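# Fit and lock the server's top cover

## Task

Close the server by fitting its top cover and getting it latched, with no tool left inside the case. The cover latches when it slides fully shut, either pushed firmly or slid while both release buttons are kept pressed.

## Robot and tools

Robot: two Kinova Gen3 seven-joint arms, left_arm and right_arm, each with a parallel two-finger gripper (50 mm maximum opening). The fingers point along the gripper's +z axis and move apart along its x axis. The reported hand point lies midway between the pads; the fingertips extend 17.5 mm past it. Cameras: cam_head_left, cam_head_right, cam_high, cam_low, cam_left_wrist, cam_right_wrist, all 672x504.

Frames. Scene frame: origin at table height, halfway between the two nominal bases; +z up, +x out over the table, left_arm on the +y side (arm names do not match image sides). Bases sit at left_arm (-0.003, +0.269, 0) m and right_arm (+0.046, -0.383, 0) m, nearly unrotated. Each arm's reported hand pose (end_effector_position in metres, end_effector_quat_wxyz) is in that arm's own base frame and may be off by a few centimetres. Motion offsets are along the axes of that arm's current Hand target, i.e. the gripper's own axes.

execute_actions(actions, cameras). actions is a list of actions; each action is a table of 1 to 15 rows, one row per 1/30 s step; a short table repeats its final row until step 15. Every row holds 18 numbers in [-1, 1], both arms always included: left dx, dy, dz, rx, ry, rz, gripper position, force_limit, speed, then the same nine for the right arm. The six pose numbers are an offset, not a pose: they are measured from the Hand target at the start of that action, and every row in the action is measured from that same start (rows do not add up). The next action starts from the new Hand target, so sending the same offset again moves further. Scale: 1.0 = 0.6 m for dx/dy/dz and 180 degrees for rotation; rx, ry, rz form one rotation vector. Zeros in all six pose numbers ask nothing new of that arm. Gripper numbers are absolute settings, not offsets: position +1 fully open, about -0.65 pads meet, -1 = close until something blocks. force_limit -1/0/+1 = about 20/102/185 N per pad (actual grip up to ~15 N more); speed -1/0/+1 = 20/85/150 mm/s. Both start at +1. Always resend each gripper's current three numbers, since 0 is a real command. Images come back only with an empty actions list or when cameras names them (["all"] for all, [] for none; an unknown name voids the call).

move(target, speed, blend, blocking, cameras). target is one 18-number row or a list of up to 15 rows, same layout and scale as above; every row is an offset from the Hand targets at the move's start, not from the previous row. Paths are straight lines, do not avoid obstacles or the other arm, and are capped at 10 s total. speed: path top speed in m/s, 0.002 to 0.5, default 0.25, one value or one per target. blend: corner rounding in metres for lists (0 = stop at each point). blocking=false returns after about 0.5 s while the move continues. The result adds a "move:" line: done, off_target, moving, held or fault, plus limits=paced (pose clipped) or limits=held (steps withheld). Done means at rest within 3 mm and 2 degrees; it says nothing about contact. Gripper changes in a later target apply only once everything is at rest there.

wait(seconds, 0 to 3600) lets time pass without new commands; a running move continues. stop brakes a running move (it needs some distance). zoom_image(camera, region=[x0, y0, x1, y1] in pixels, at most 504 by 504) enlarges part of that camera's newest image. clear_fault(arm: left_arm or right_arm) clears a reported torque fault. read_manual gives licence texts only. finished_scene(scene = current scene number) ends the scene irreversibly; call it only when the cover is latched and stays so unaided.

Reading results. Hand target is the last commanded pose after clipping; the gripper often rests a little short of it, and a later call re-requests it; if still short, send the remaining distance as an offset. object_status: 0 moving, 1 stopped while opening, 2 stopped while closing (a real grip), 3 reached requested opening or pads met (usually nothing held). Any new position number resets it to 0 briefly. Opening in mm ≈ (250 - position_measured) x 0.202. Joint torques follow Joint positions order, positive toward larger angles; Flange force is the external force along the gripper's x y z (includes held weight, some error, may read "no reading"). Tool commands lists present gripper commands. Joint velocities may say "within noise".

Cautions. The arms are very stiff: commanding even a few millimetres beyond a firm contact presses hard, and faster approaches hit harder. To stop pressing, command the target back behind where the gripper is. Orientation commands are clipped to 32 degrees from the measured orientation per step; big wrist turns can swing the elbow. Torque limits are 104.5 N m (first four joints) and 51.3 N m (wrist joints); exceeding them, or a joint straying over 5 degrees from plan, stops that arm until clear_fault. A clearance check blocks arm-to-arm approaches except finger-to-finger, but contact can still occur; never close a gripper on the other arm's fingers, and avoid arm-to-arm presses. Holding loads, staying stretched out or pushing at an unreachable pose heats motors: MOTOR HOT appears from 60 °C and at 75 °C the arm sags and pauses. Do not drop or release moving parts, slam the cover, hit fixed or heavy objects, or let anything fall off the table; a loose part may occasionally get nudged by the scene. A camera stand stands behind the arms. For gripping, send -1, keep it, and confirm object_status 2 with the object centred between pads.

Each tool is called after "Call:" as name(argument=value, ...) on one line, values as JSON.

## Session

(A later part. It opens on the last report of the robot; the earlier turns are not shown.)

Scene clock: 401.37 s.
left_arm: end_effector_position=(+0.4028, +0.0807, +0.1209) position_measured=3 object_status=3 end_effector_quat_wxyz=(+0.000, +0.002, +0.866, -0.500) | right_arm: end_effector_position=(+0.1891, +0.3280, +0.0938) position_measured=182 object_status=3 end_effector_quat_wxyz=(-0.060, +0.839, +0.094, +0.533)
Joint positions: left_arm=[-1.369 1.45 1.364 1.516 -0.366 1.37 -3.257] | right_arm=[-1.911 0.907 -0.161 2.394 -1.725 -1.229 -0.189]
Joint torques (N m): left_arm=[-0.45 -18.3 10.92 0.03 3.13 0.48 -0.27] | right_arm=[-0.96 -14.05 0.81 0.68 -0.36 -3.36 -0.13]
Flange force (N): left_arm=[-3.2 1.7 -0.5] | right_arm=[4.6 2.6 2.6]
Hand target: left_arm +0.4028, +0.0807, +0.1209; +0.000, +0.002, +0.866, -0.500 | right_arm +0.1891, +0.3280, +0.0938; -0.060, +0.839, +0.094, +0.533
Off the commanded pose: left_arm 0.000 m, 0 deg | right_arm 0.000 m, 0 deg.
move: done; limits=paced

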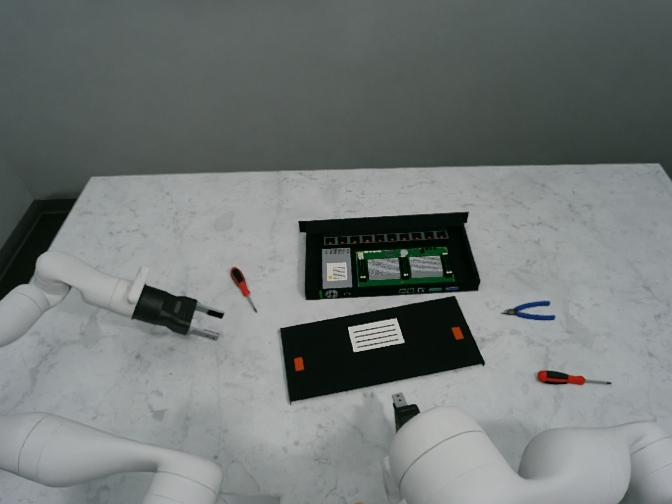

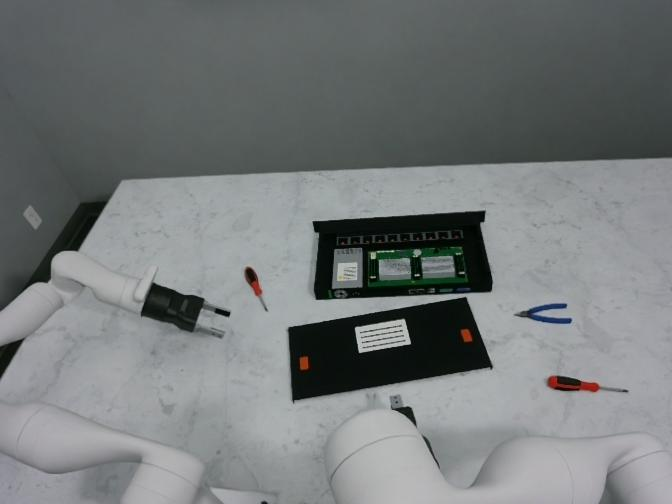

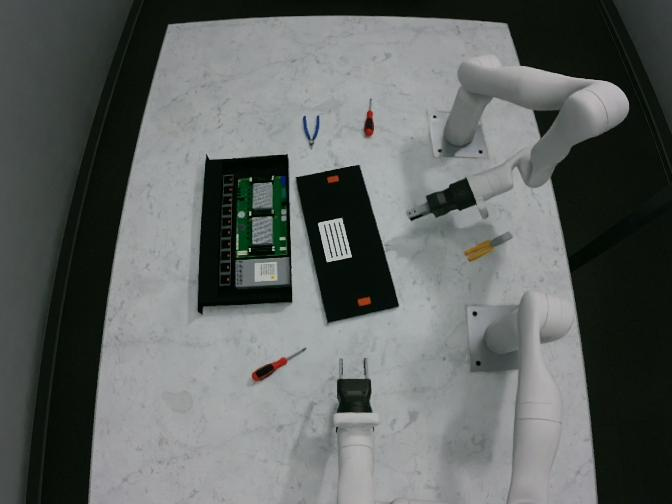

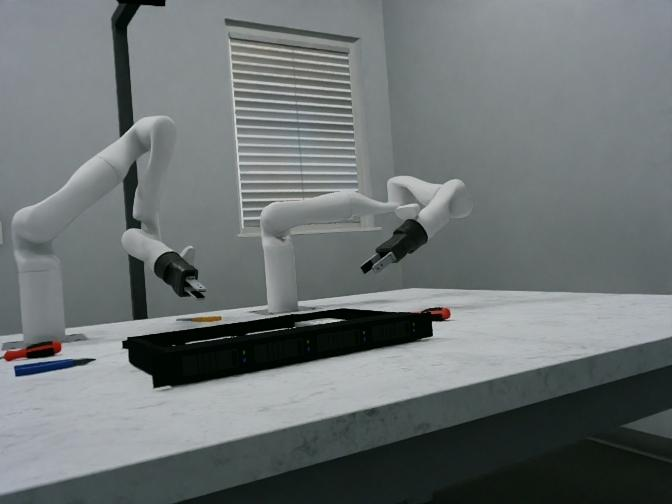

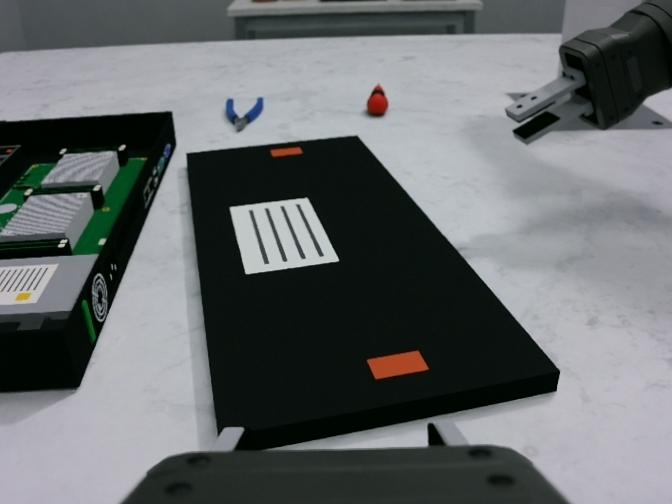

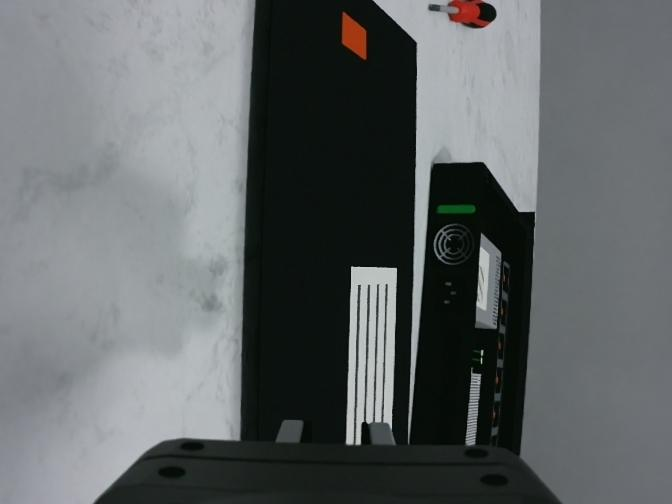

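Call:
move(target=[0,0,0,0,0,0,1,1,1,-0.0695,0.0028,0.1243,0,0.0278,0,-0.15,-0.7,-0.5], speed=0.1, cameras=["cam_left_wrist","cam_right_wrist","cam_low"])

Call:
zoom_image(camera="cam_left_wrist", region=[380, 120, 580, 280])

Call:
zoom_image(camera="cam_right_wrist", region=[200, 300, 440, 480])

Scene clock: 480.50 s.
left_arm: end_effector_position=(+0.4028, +0.0807, +0.1209) position_measured=3 object_status=3 end_effector_quat_wxyz=(+0.000, +0.002, +0.866, -0.500) | right_arm: end_effector_position=(+0.2381, +0.3375, +0.0244) position_measured=175 object_status=3 end_effector_quat_wxyz=(-0.064, +0.815, +0.091, +0.569)
Joint positions: left_arm=[-1.369 1.45 1.364 1.516 -0.366 1.37 -3.257] | right_arm=[-1.847 1.22 -0.059 2.31 -1.521 -1.271 -0.411]
Joint torques (N m): left_arm=[-0.35 -18.26 10.88 0.02 3.11 0.45 -0.25] | right_arm=[-1.01 -15.26 1.82 2.57 -1.05 -3.28 -0.19]
Flange force (N): left_arm=[-3.0 1.6 -0.7] | right_arm=[5.1 1.3 2.4]
Hand target: left_arm +0.4028, +0.0807, +0.1209; +0.000, +0.002, +0.866, -0.500 | right_arm +0.2381, +0.3375, +0.0244; -0.064, +0.815, +0.091, +0.569
Off the commanded pose: left_arm 0.000 m, 0 deg | right_arm 0.000 m, 0 deg.
move: done
Images, in order (width x height): cam_low 672x504, cam_left_wrist 672x504, cam_right_wrist 672x504.

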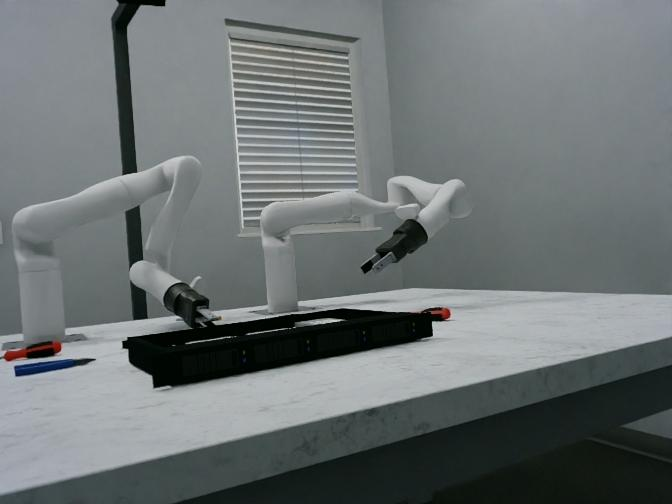

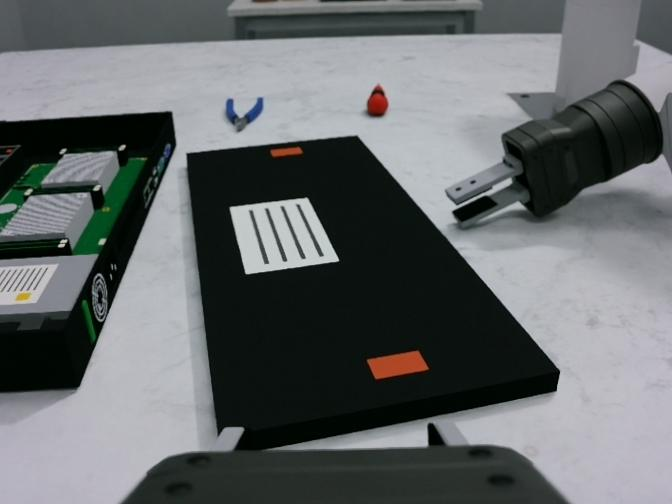

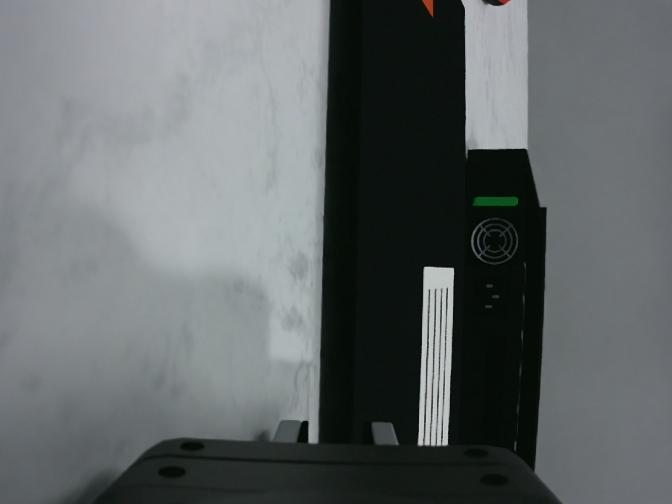

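Scaled by 2.520.

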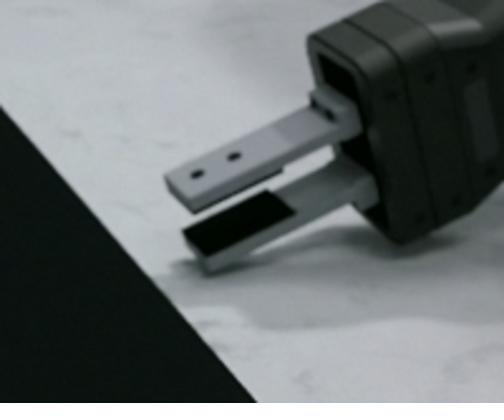

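Scaled by 2.100.

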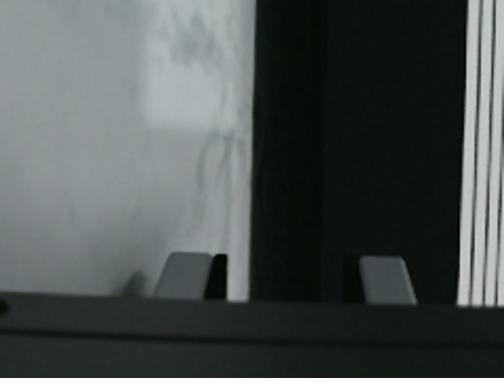

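Call:
move(target=[0,0,0,0,0,0,1,1,1,0.0208,0,0.067,0,0,0,-0.15,-0.7,-0.5], speed=0.04, cameras=["cam_left_wrist"])

Call:
zoom_image(camera="cam_left_wrist", region=[320, 120, 580, 300])

Scene clock: 492.40 s.
left_arm: end_effector_position=(+0.4028, +0.0807, +0.1209) position_measured=3 object_status=3 end_effector_quat_wxyz=(+0.000, +0.002, +0.866, -0.500) | right_arm: end_effector_position=(+0.2791, +0.3469, +0.0223) position_measured=175 object_status=3 end_effector_quat_wxyz=(-0.064, +0.815, +0.091, +0.569)
Joint positions: left_arm=[-1.369 1.45 1.364 1.516 -0.366 1.37 -3.257] | right_arm=[-1.753 1.226 0.01 2.301 -1.389 -1.255 -0.407]
Joint torques (N m): left_arm=[-0.41 -18.21 10.87 0.02 3.09 0.44 -0.23] | right_arm=[-0.64 -16.69 3.75 2.34 -1.46 -4.42 -0.12]
Flange force (N): left_arm=[-3.1 1.5 -0.8] | right_arm=[1.4 2.4 1.8]
Hand target: left_arm +0.4028, +0.0807, +0.1209; +0.000, +0.002, +0.866, -0.500 | right_arm +0.2791, +0.3468, +0.0223; -0.064, +0.815, +0.091, +0.569
Off the commanded pose: left_arm 0.000 m, 0 deg | right_arm 0.000 m, 0 deg.
move: done

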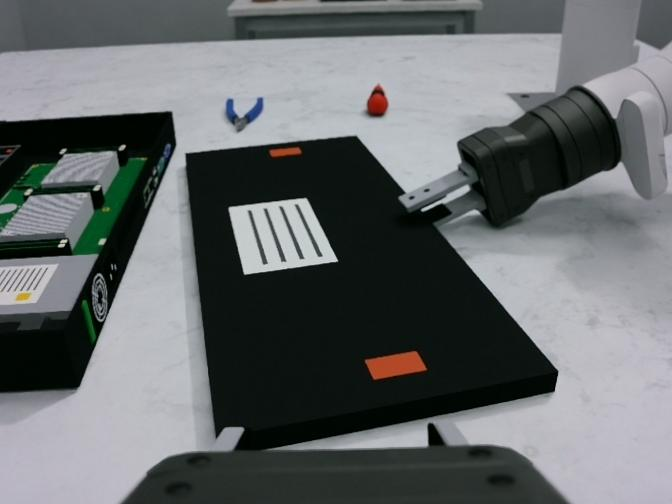

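Scaled by 1.938.

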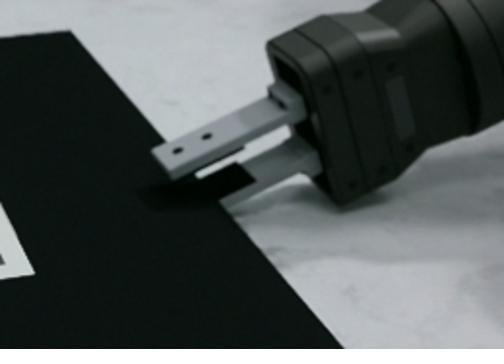

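Call:
move(target=[0,0,0,0,0,0,1,1,1,0,0,0,0,0.0001,0,-1,0.1,-1], cameras=["cam_left_wrist","cam_right_wrist"])

Scene clock: 499.23 s.
left_arm: end_effector_position=(+0.4028, +0.0807, +0.1209) position_measured=3 object_status=3 end_effector_quat_wxyz=(+0.000, +0.002, +0.866, -0.500) | right_arm: end_effector_position=(+0.2792, +0.3469, +0.0224) position_measured=231 object_status=0 end_effector_quat_wxyz=(-0.064, +0.814, +0.091, +0.570)
Joint positions: left_arm=[-1.369 1.45 1.364 1.516 -0.366 1.37 -3.257] | right_arm=[-1.753 1.226 0.01 2.301 -1.39 -1.256 -0.408]
Joint torques (N m): left_arm=[-0.36 -18.19 10.86 0.08 3.04 0.44 -0.29] | right_arm=[0.12 -14.37 0.94 1.55 -0.08 -0.83 -0.17]
Flange force (N): left_arm=[-3.1 1.4 -0.9] | right_arm=[7.7 2.4 -3.7]
Hand target: left_arm +0.4028, +0.0807, +0.1209; +0.000, +0.002, +0.866, -0.500 | right_arm +0.2791, +0.3469, +0.0223; -0.064, +0.814, +0.091, +0.569
Off the commanded pose: left_arm 0.000 m, 0 deg | right_arm 0.000 m, 0 deg.
move: done

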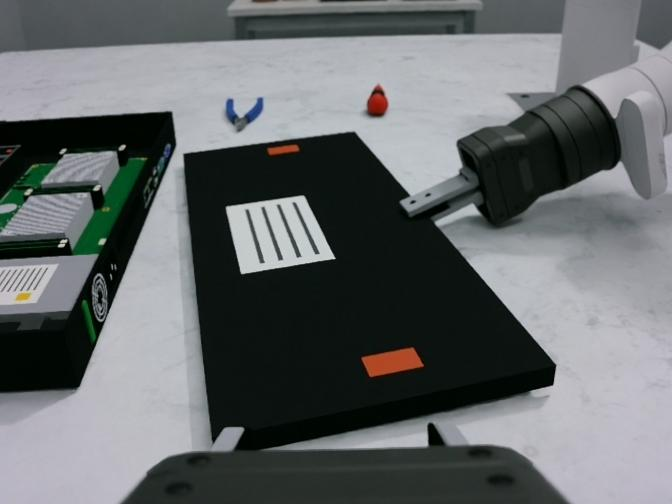

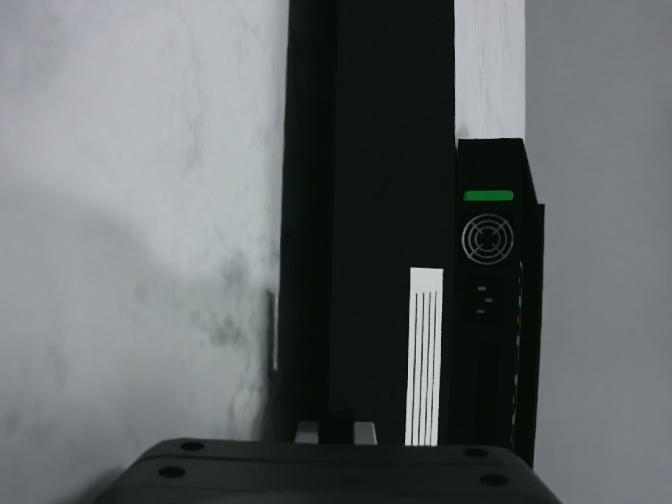

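Call:
move(target=[0,0,0,0,0,0,1,1,1,0.125,0,-0.0456,0,0.0,0,-1,0.1,-1], speed=0.08, cameras=["all"])

Scene clock: 508.93 s.
left_arm: end_effector_position=(+0.4028, +0.0807, +0.1209) position_measured=3 object_status=3 end_effector_quat_wxyz=(+0.000, +0.002, +0.866, -0.500) | right_arm: end_effector_position=(+0.2792, +0.3468, +0.1021) position_measured=250 object_status=3 end_effector_quat_wxyz=(-0.064, +0.814, +0.091, +0.569)
Joint positions: left_arm=[-1.369 1.45 1.364 1.516 -0.366 1.37 -3.257] | right_arm=[-1.763 0.972 0.023 2.394 -1.441 -1.221 -0.241]
Joint torques (N m): left_arm=[-0.45 -18.19 10.94 0.08 3.04 0.5 -0.24] | right_arm=[-1.09 -16.83 4.45 0.94 -1.17 -6.56 -0.11]
Flange force (N): left_arm=[-3.3 1.5 -0.7] | right_arm=[-2.1 2.9 4.6]
Hand target: left_arm +0.4028, +0.0807, +0.1209; +0.000, +0.002, +0.866, -0.500 | right_arm +0.2792, +0.3468, +0.1021; -0.064, +0.814, +0.091, +0.569
Off the commanded pose: left_arm 0.000 m, 0 deg | right_arm 0.000 m, 0 deg.
move: done

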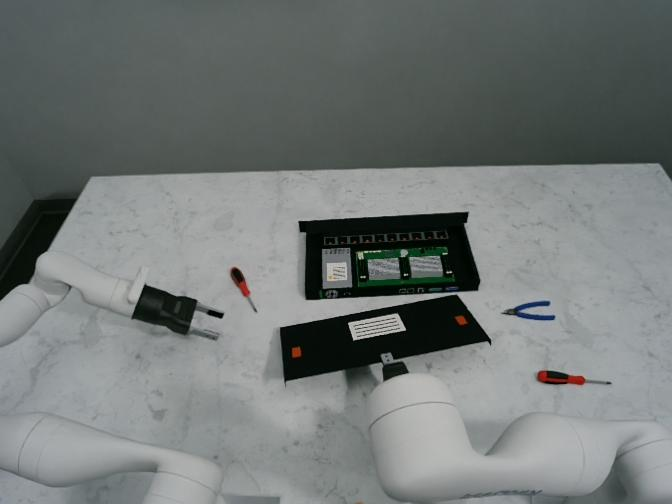

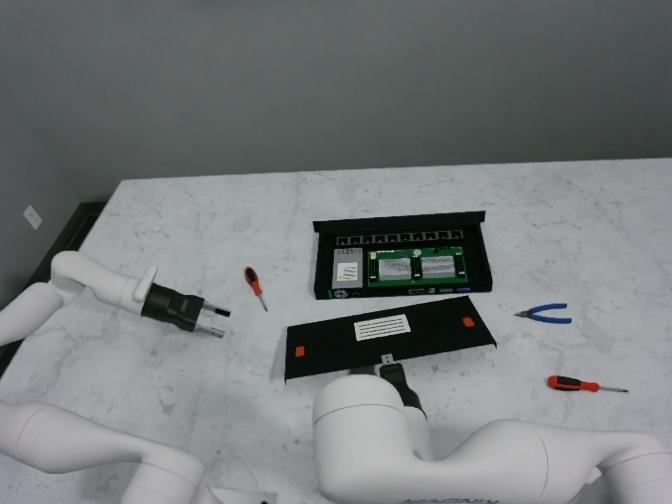

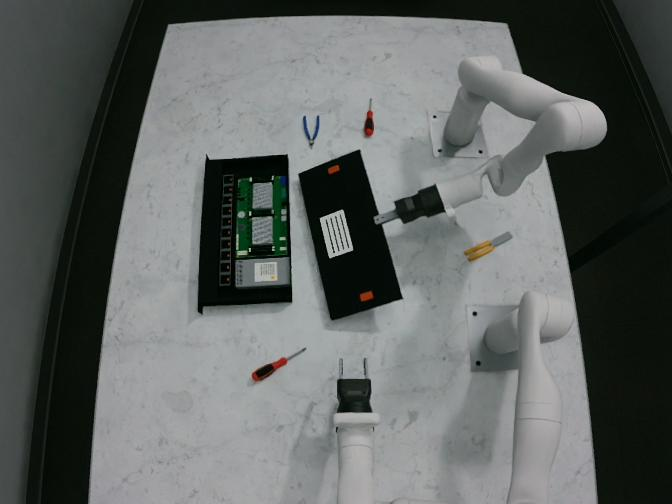

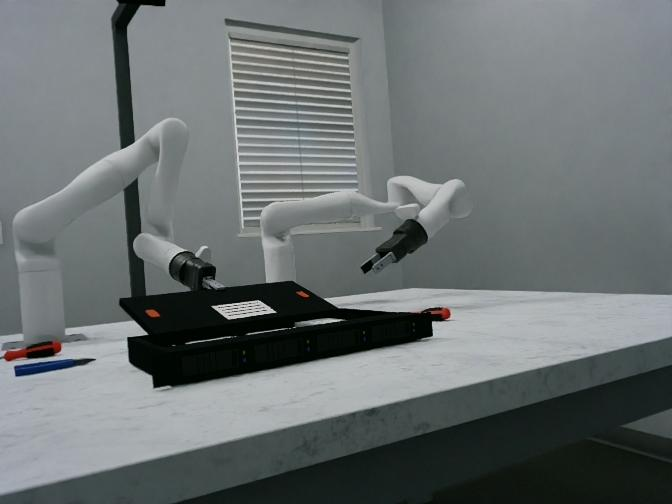

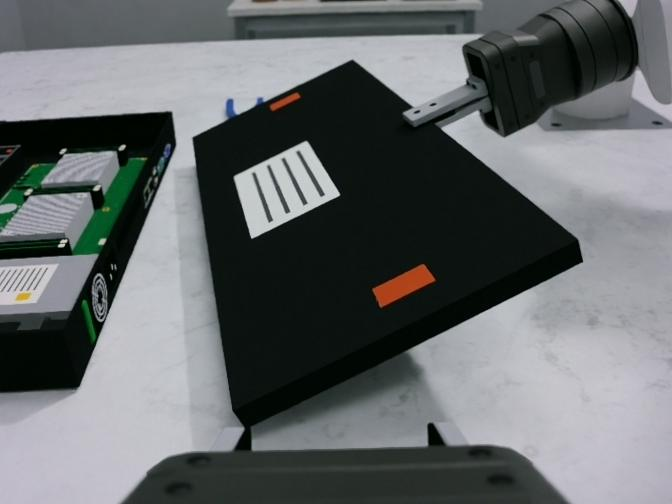

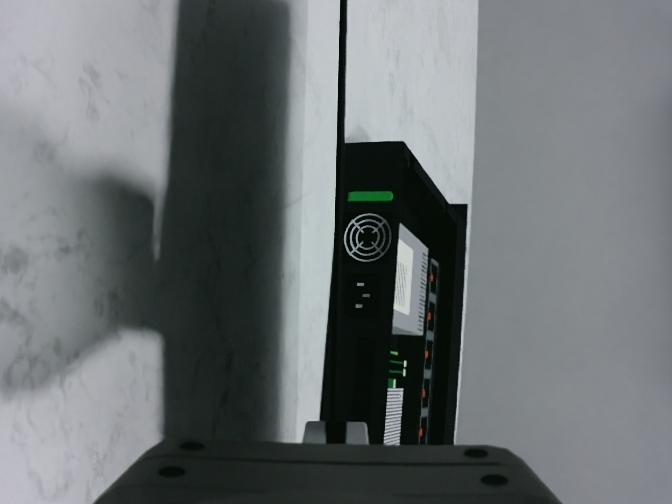

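Call:
zoom_image(camera="cam_left_wrist", region=[340, 50, 520, 200])

Call:
zoom_image(camera="cam_low", region=[110, 260, 450, 400])

Call:
zoom_image(camera="cam_high", region=[190, 130, 420, 330])

Call:
zoom_image(camera="cam_right_wrist", region=[320, 130, 490, 450])

Scaled by 2.800.

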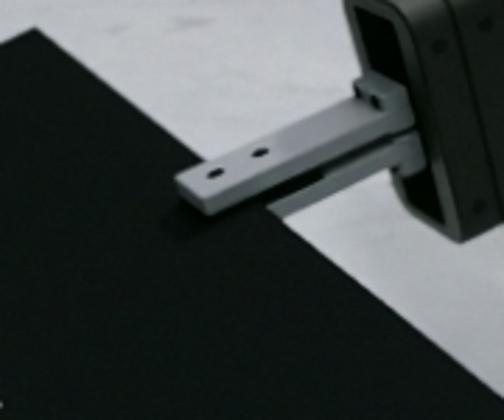

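Scaled by 1.482.

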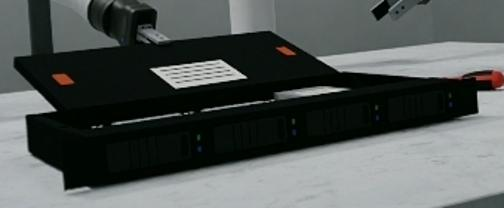

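Scaled by 2.191.

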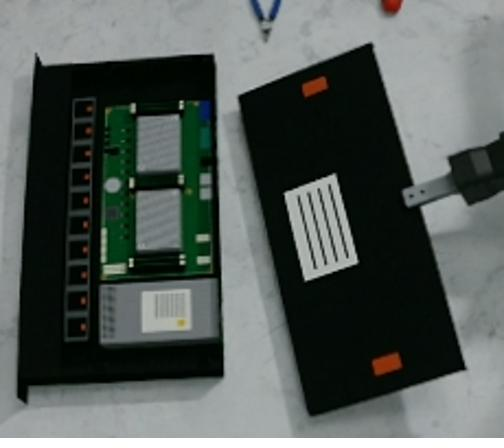

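Scaled by 1.575.

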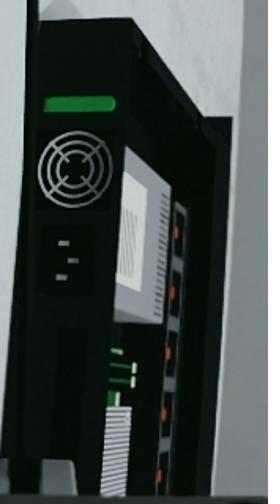

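Call:
move(target=[[0,0,0,0,0,0,1,1,1,0.0627,0,-0.0228,-0.0496,0.1132,0.0086,-1,0.1,-1],[0,0,0,0,0,0,1,1,1,0.1177,0.1225,0.2845,-0.0496,0.1132,0.0086,-1,0.1,-1]], speed=0.12, cameras=["all"])

Scene clock: 582.60 s.
left_arm: end_effector_position=(+0.4028, +0.0807, +0.1209) position_measured=3 object_status=3 end_effector_quat_wxyz=(+0.000, +0.002, +0.866, -0.500) | right_arm: end_effector_position=(+0.4754, +0.3161, +0.1098) position_measured=250 object_status=3 end_effector_quat_wxyz=(-0.024, +0.705, +0.023, +0.709)
Joint positions: left_arm=[-1.369 1.45 1.364 1.516 -0.366 1.37 -3.257] | right_arm=[-1.478 1.328 0.358 2.126 -1.224 -1.331 -0.384]
Joint torques (N m): left_arm=[-0.45 -18.28 10.88 0.09 3.08 0.44 -0.26] | right_arm=[-0.96 -20.12 8.94 0.43 -2.3 -6.53 -0.17]
Flange force (N): left_arm=[-3.4 1.7 -0.8] | right_arm=[-3.5 2.9 1.9]
Hand target: left_arm +0.4028, +0.0807, +0.1209; +0.000, +0.002, +0.866, -0.500 | right_arm +0.4754, +0.3161, +0.1098; -0.024, +0.705, +0.023, +0.709
Off the commanded pose: left_arm 0.000 m, 0 deg | right_arm 0.000 m, 0 deg.
move: done

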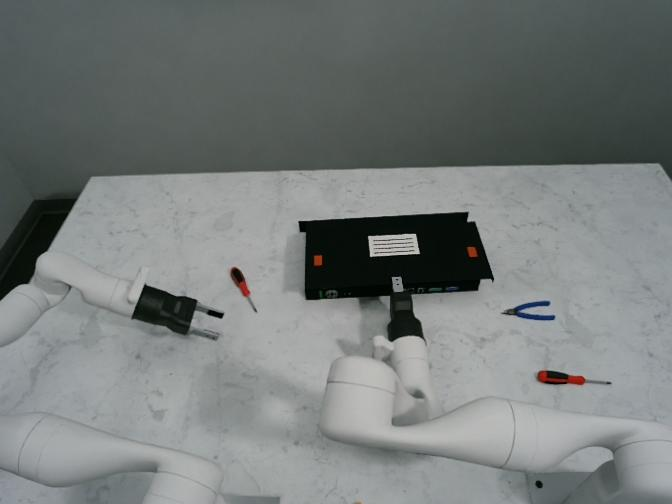

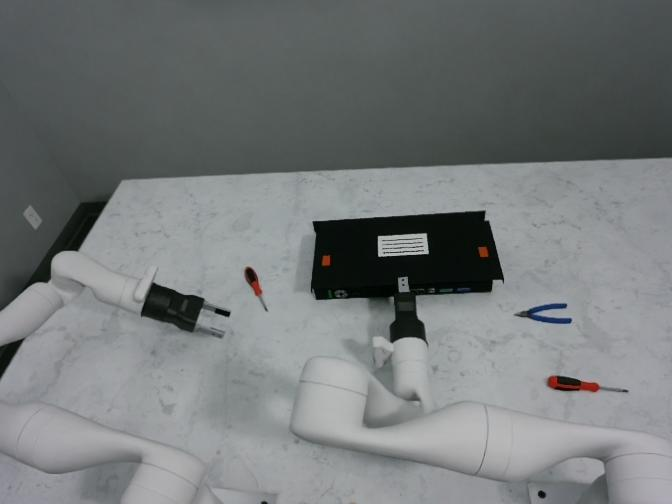

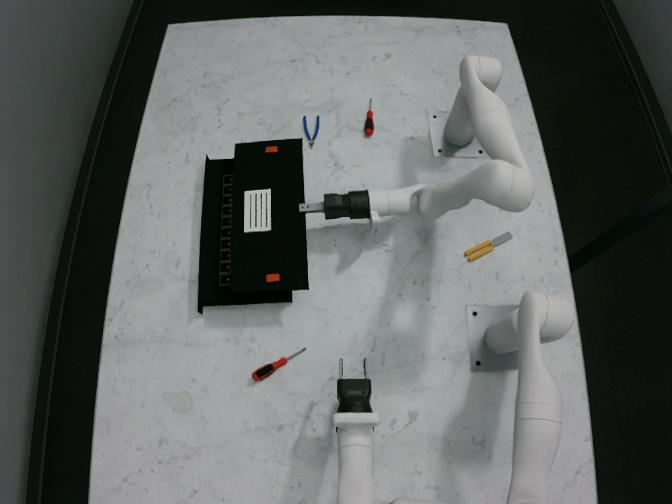

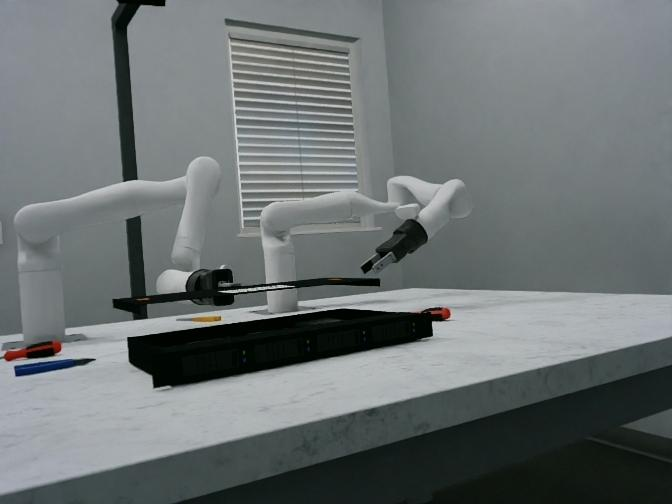

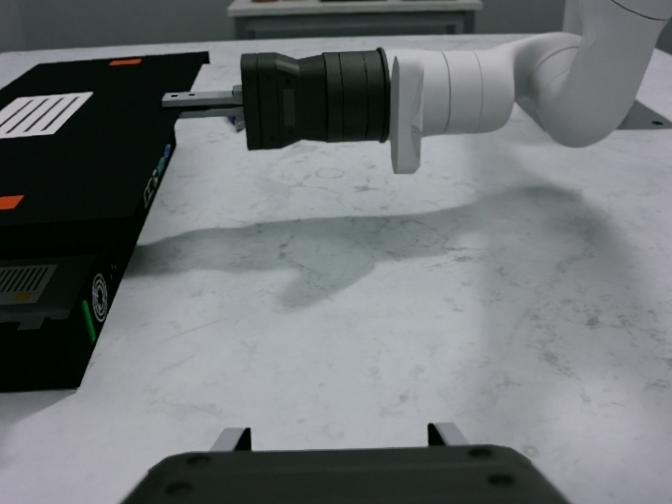

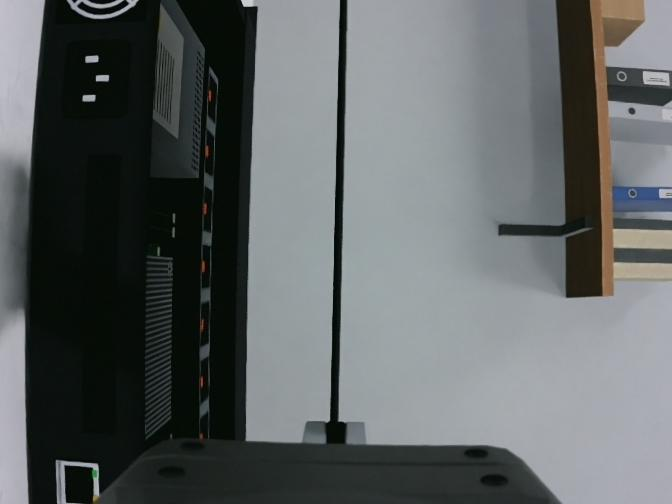

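Call:
move(target=[[0,0,0,0,0,0,1,1,1,0,0,0,0,0,0,-1,0.1,-1],[0,-0.188,-0.108,-0.13,-0.13,-0.225,1,1,1,0,0,0,0,0,0,-1,0.1,-1],[-0.162,-0.321,0.126,-0.26,-0.26,-0.45,1,1,1,0,0,0,0,0,0,-1,0.1,-1]], blend=[0,0.05,0], cameras=["cam_left_wrist","cam_right_wrist"])

Call:
zoom_image(camera="cam_left_wrist", region=[200, 0, 560, 430])

Scene clock: 608.80 s.
left_arm: end_effector_position=(+0.4994, -0.0815, +0.2499) position_measured=3 object_status=3 end_effector_quat_wxyz=(-0.001, +0.706, -0.708, -0.001) | right_arm: end_effector_position=(+0.4754, +0.3161, +0.1098) position_measured=250 object_status=3 end_effector_quat_wxyz=(-0.024, +0.705, +0.023, +0.709)
Joint positions: left_arm=[-0.339 0.599 0.817 1.333 -0.433 1.39 -1.107] | right_arm=[-1.478 1.328 0.358 2.126 -1.223 -1.331 -0.384]
Joint torques (N m): left_arm=[-0.42 -17.77 5.13 -7.42 0 -0.09 -0.29] | right_arm=[-1.01 -20.18 8.81 0.42 -2.2 -6.6 -0.22]
Flange force (N): left_arm=[2.3 -5.4 -2.2] | right_arm=[-3.5 2.6 2.0]
Hand target: left_arm +0.4994, -0.0815, +0.2499; -0.001, +0.706, -0.708, -0.001 | right_arm +0.4754, +0.3161, +0.1098; -0.024, +0.705, +0.023, +0.709
Off the commanded pose: left_arm 0.000 m, 0 deg | right_arm 0.000 m, 0 deg.
move: done

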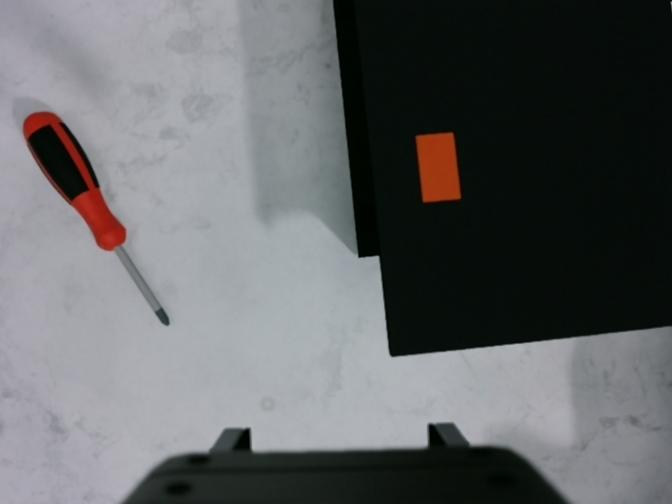

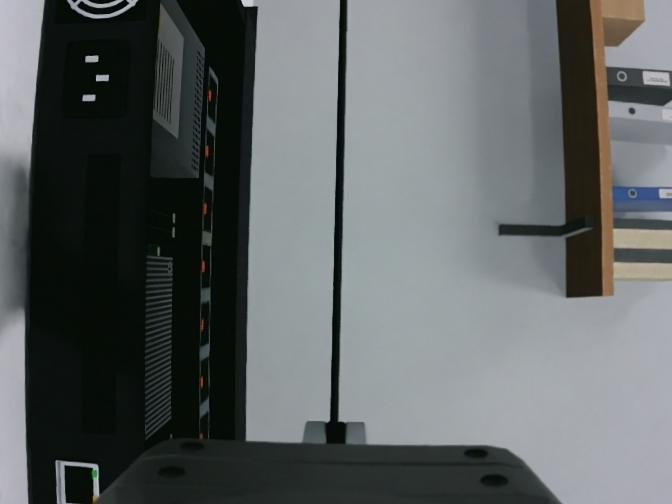

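Scaled by 1.172.

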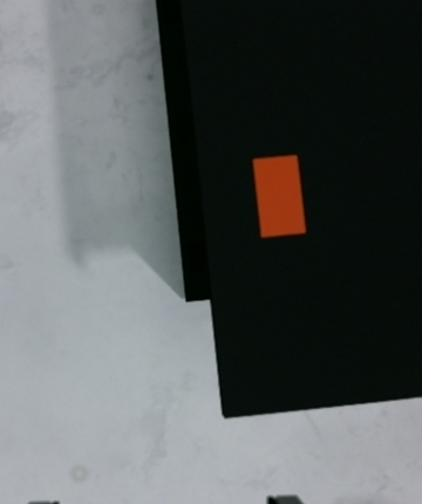

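Call:
move(target=[0,0,0,0,0,0,1,1,1,-0.058,-0.0138,0.02,-0.0028,0,0,-1,0.1,-1], speed=0.08, cameras=["all"])

Call:
zoom_image(camera="cam_low", region=[100, 270, 460, 400])

Call:
zoom_image(camera="cam_left_wrist", region=[320, 150, 500, 350])

Call:
zoom_image(camera="cam_head_right", region=[300, 200, 520, 310])

Scene clock: 643.53 s.
left_arm: end_effector_position=(+0.4993, -0.0815, +0.2499) position_measured=3 object_status=3 end_effector_quat_wxyz=(-0.001, +0.706, -0.708, -0.001) | right_arm: end_effector_position=(+0.4870, +0.3252, +0.0751) position_measured=250 object_status=3 end_effector_quat_wxyz=(-0.021, +0.705, +0.020, +0.709)
Joint positions: left_arm=[-0.339 0.599 0.817 1.333 -0.433 1.39 -1.107] | right_arm=[-1.455 1.407 0.348 2.022 -1.245 -1.322 -0.36]
Joint torques (N m): left_arm=[-0.45 -17.81 5.15 -7.52 0 0.04 -0.22] | right_arm=[-0.98 -21.09 9.14 0.24 -2.03 -6.68 -0.15]
Flange force (N): left_arm=[2.2 -5.0 -1.6] | right_arm=[-3.6 3.0 1.7]
Hand target: left_arm +0.4993, -0.0815, +0.2499; -0.001, +0.706, -0.708, -0.001 | right_arm +0.4871, +0.3252, +0.0751; -0.021, +0.705, +0.020, +0.709
Off the commanded pose: left_arm 0.000 m, 0 deg | right_arm 0.000 m, 0 deg.
move: done

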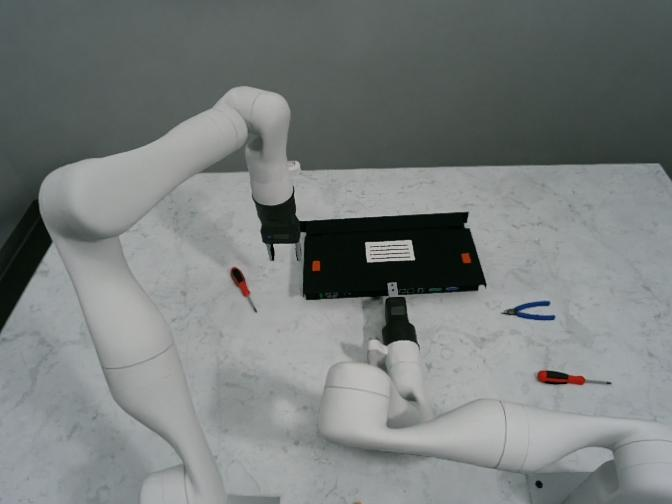

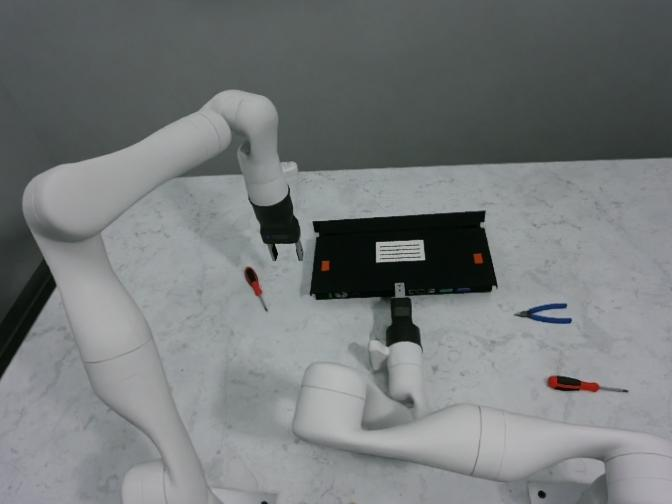

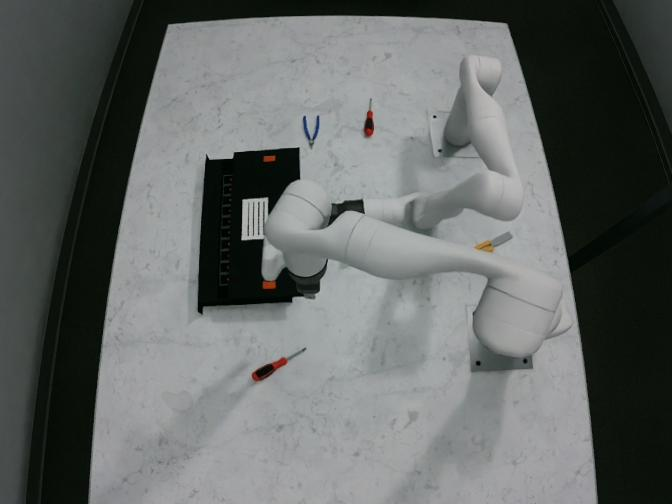

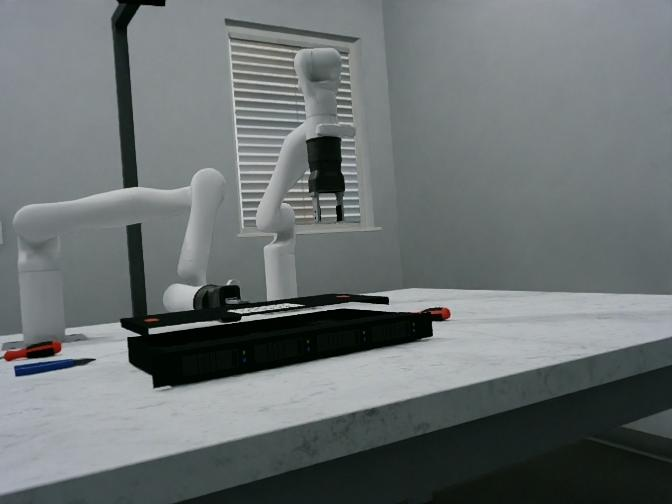

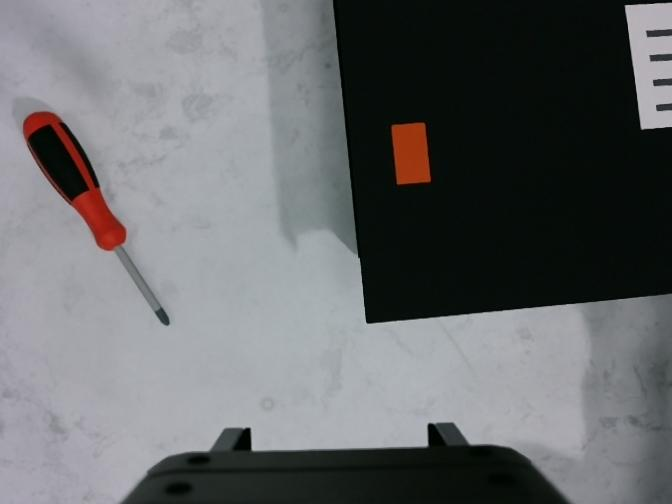

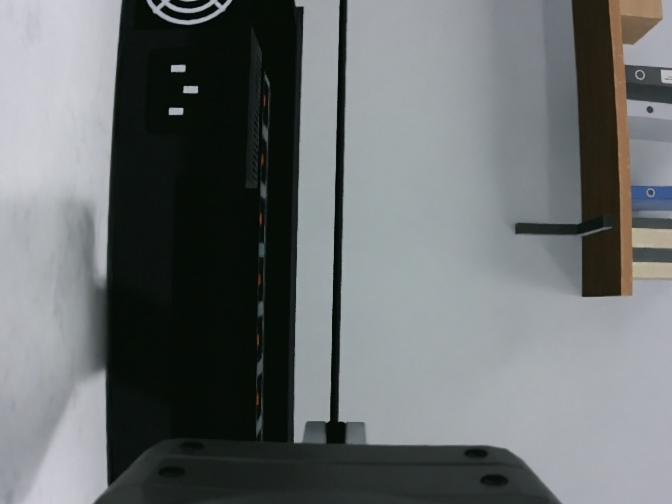

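Scaled by 1.400.

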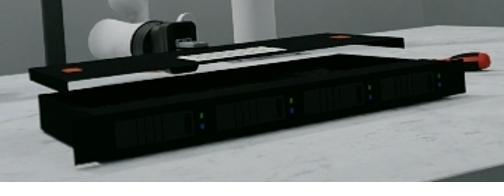

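Scaled by 2.520.

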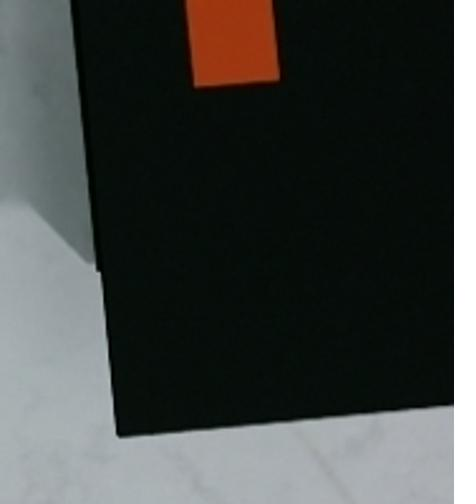

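Scaled by 2.291.

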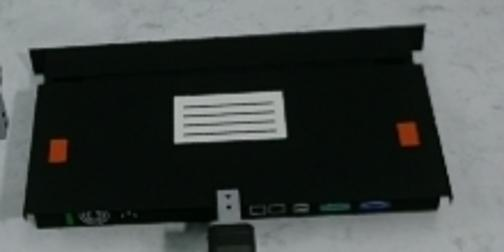

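Call:
move(target=[[0,0,0,0,0,0,1,1,1,-0.022,0,0.02,-0.001,0,0,-1,0.1,-1],[0,0,0,0,0,0,1,1,1,-0.036,0,0.02,-0.001,0,0,-1,0.1,-1]], speed=[0.06,0.015], cameras=["cam_low","cam_left_wrist","cam_right_wrist","cam_head_right"])

Call:
zoom_image(camera="cam_low", region=[100, 290, 460, 400])

Call:
zoom_image(camera="cam_left_wrist", region=[320, 150, 500, 350])

Call:
zoom_image(camera="cam_head_right", region=[440, 200, 520, 310])

Scene clock: 675.10 s.
left_arm: end_effector_position=(+0.4993, -0.0815, +0.2499) position_measured=3 object_status=3 end_effector_quat_wxyz=(-0.001, +0.706, -0.708, -0.001) | right_arm: end_effector_position=(+0.4992, +0.3259, +0.0536) position_measured=250 object_status=3 end_effector_quat_wxyz=(-0.020, +0.705, +0.019, +0.709)
Joint positions: left_arm=[-0.339 0.599 0.817 1.333 -0.433 1.39 -1.107] | right_arm=[-1.429 1.459 0.35 1.962 -1.24 -1.317 -0.358]
Joint torques (N m): left_arm=[-0.41 -17.74 5.16 -7.52 0.04 0.03 -0.25] | right_arm=[-0.84 -21.23 8.83 0.27 -2.08 -6.19 -0.14]
Flange force (N): left_arm=[2.1 -4.7 -1.6] | right_arm=[-2.9 3.1 1.8]
Hand target: left_arm +0.4993, -0.0815, +0.2499; -0.001, +0.706, -0.708, -0.001 | right_arm +0.4992, +0.3259, +0.0535; -0.020, +0.705, +0.019, +0.709
Off the commanded pose: left_arm 0.000 m, 0 deg | right_arm 0.000 m, 0 deg.
move: done
Images, in order (width x height): cam_head_right 672x504, cam_low 672x504, cam_left_wrist 672x504, cam_right_wrist 672x504.

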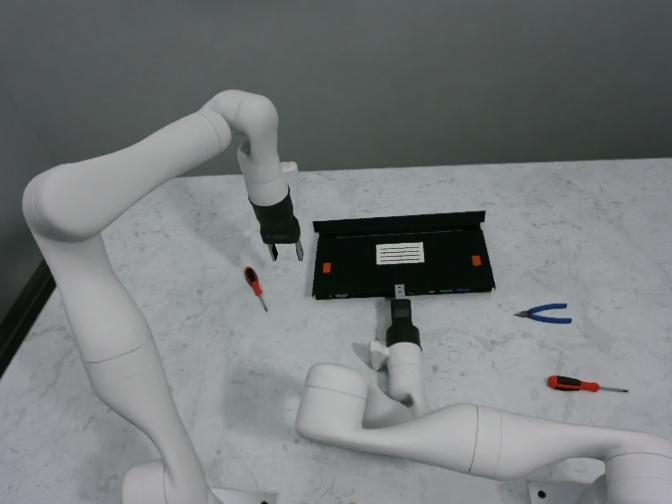

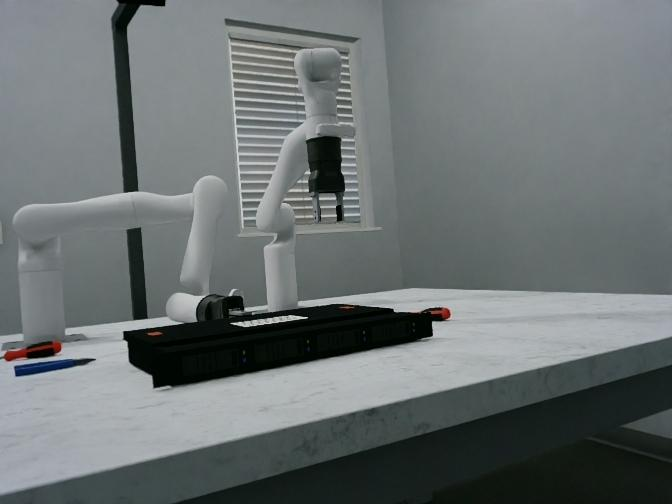

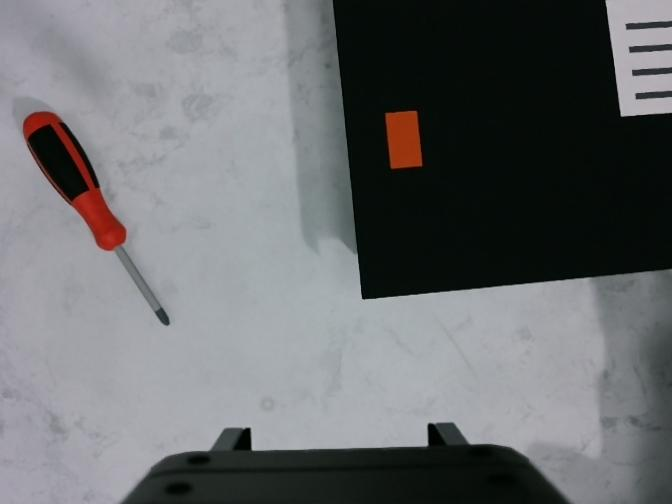

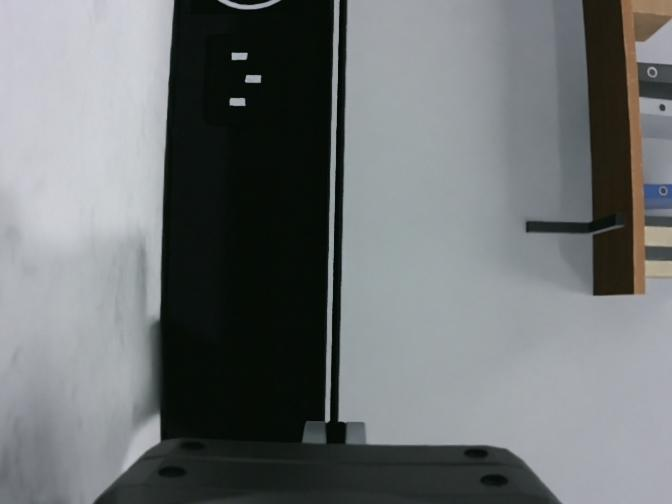

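Scaled by 1.400.

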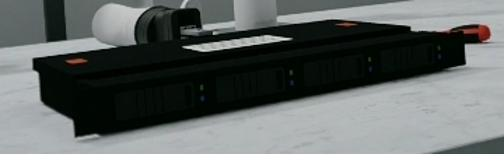

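Scaled by 2.520.

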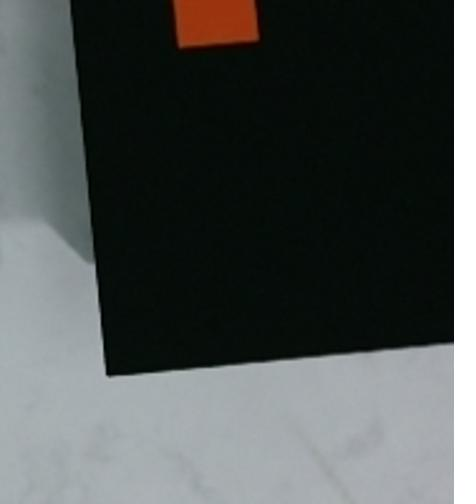

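Scaled by 4.582.

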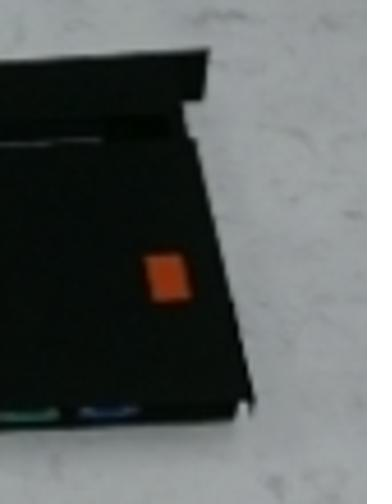

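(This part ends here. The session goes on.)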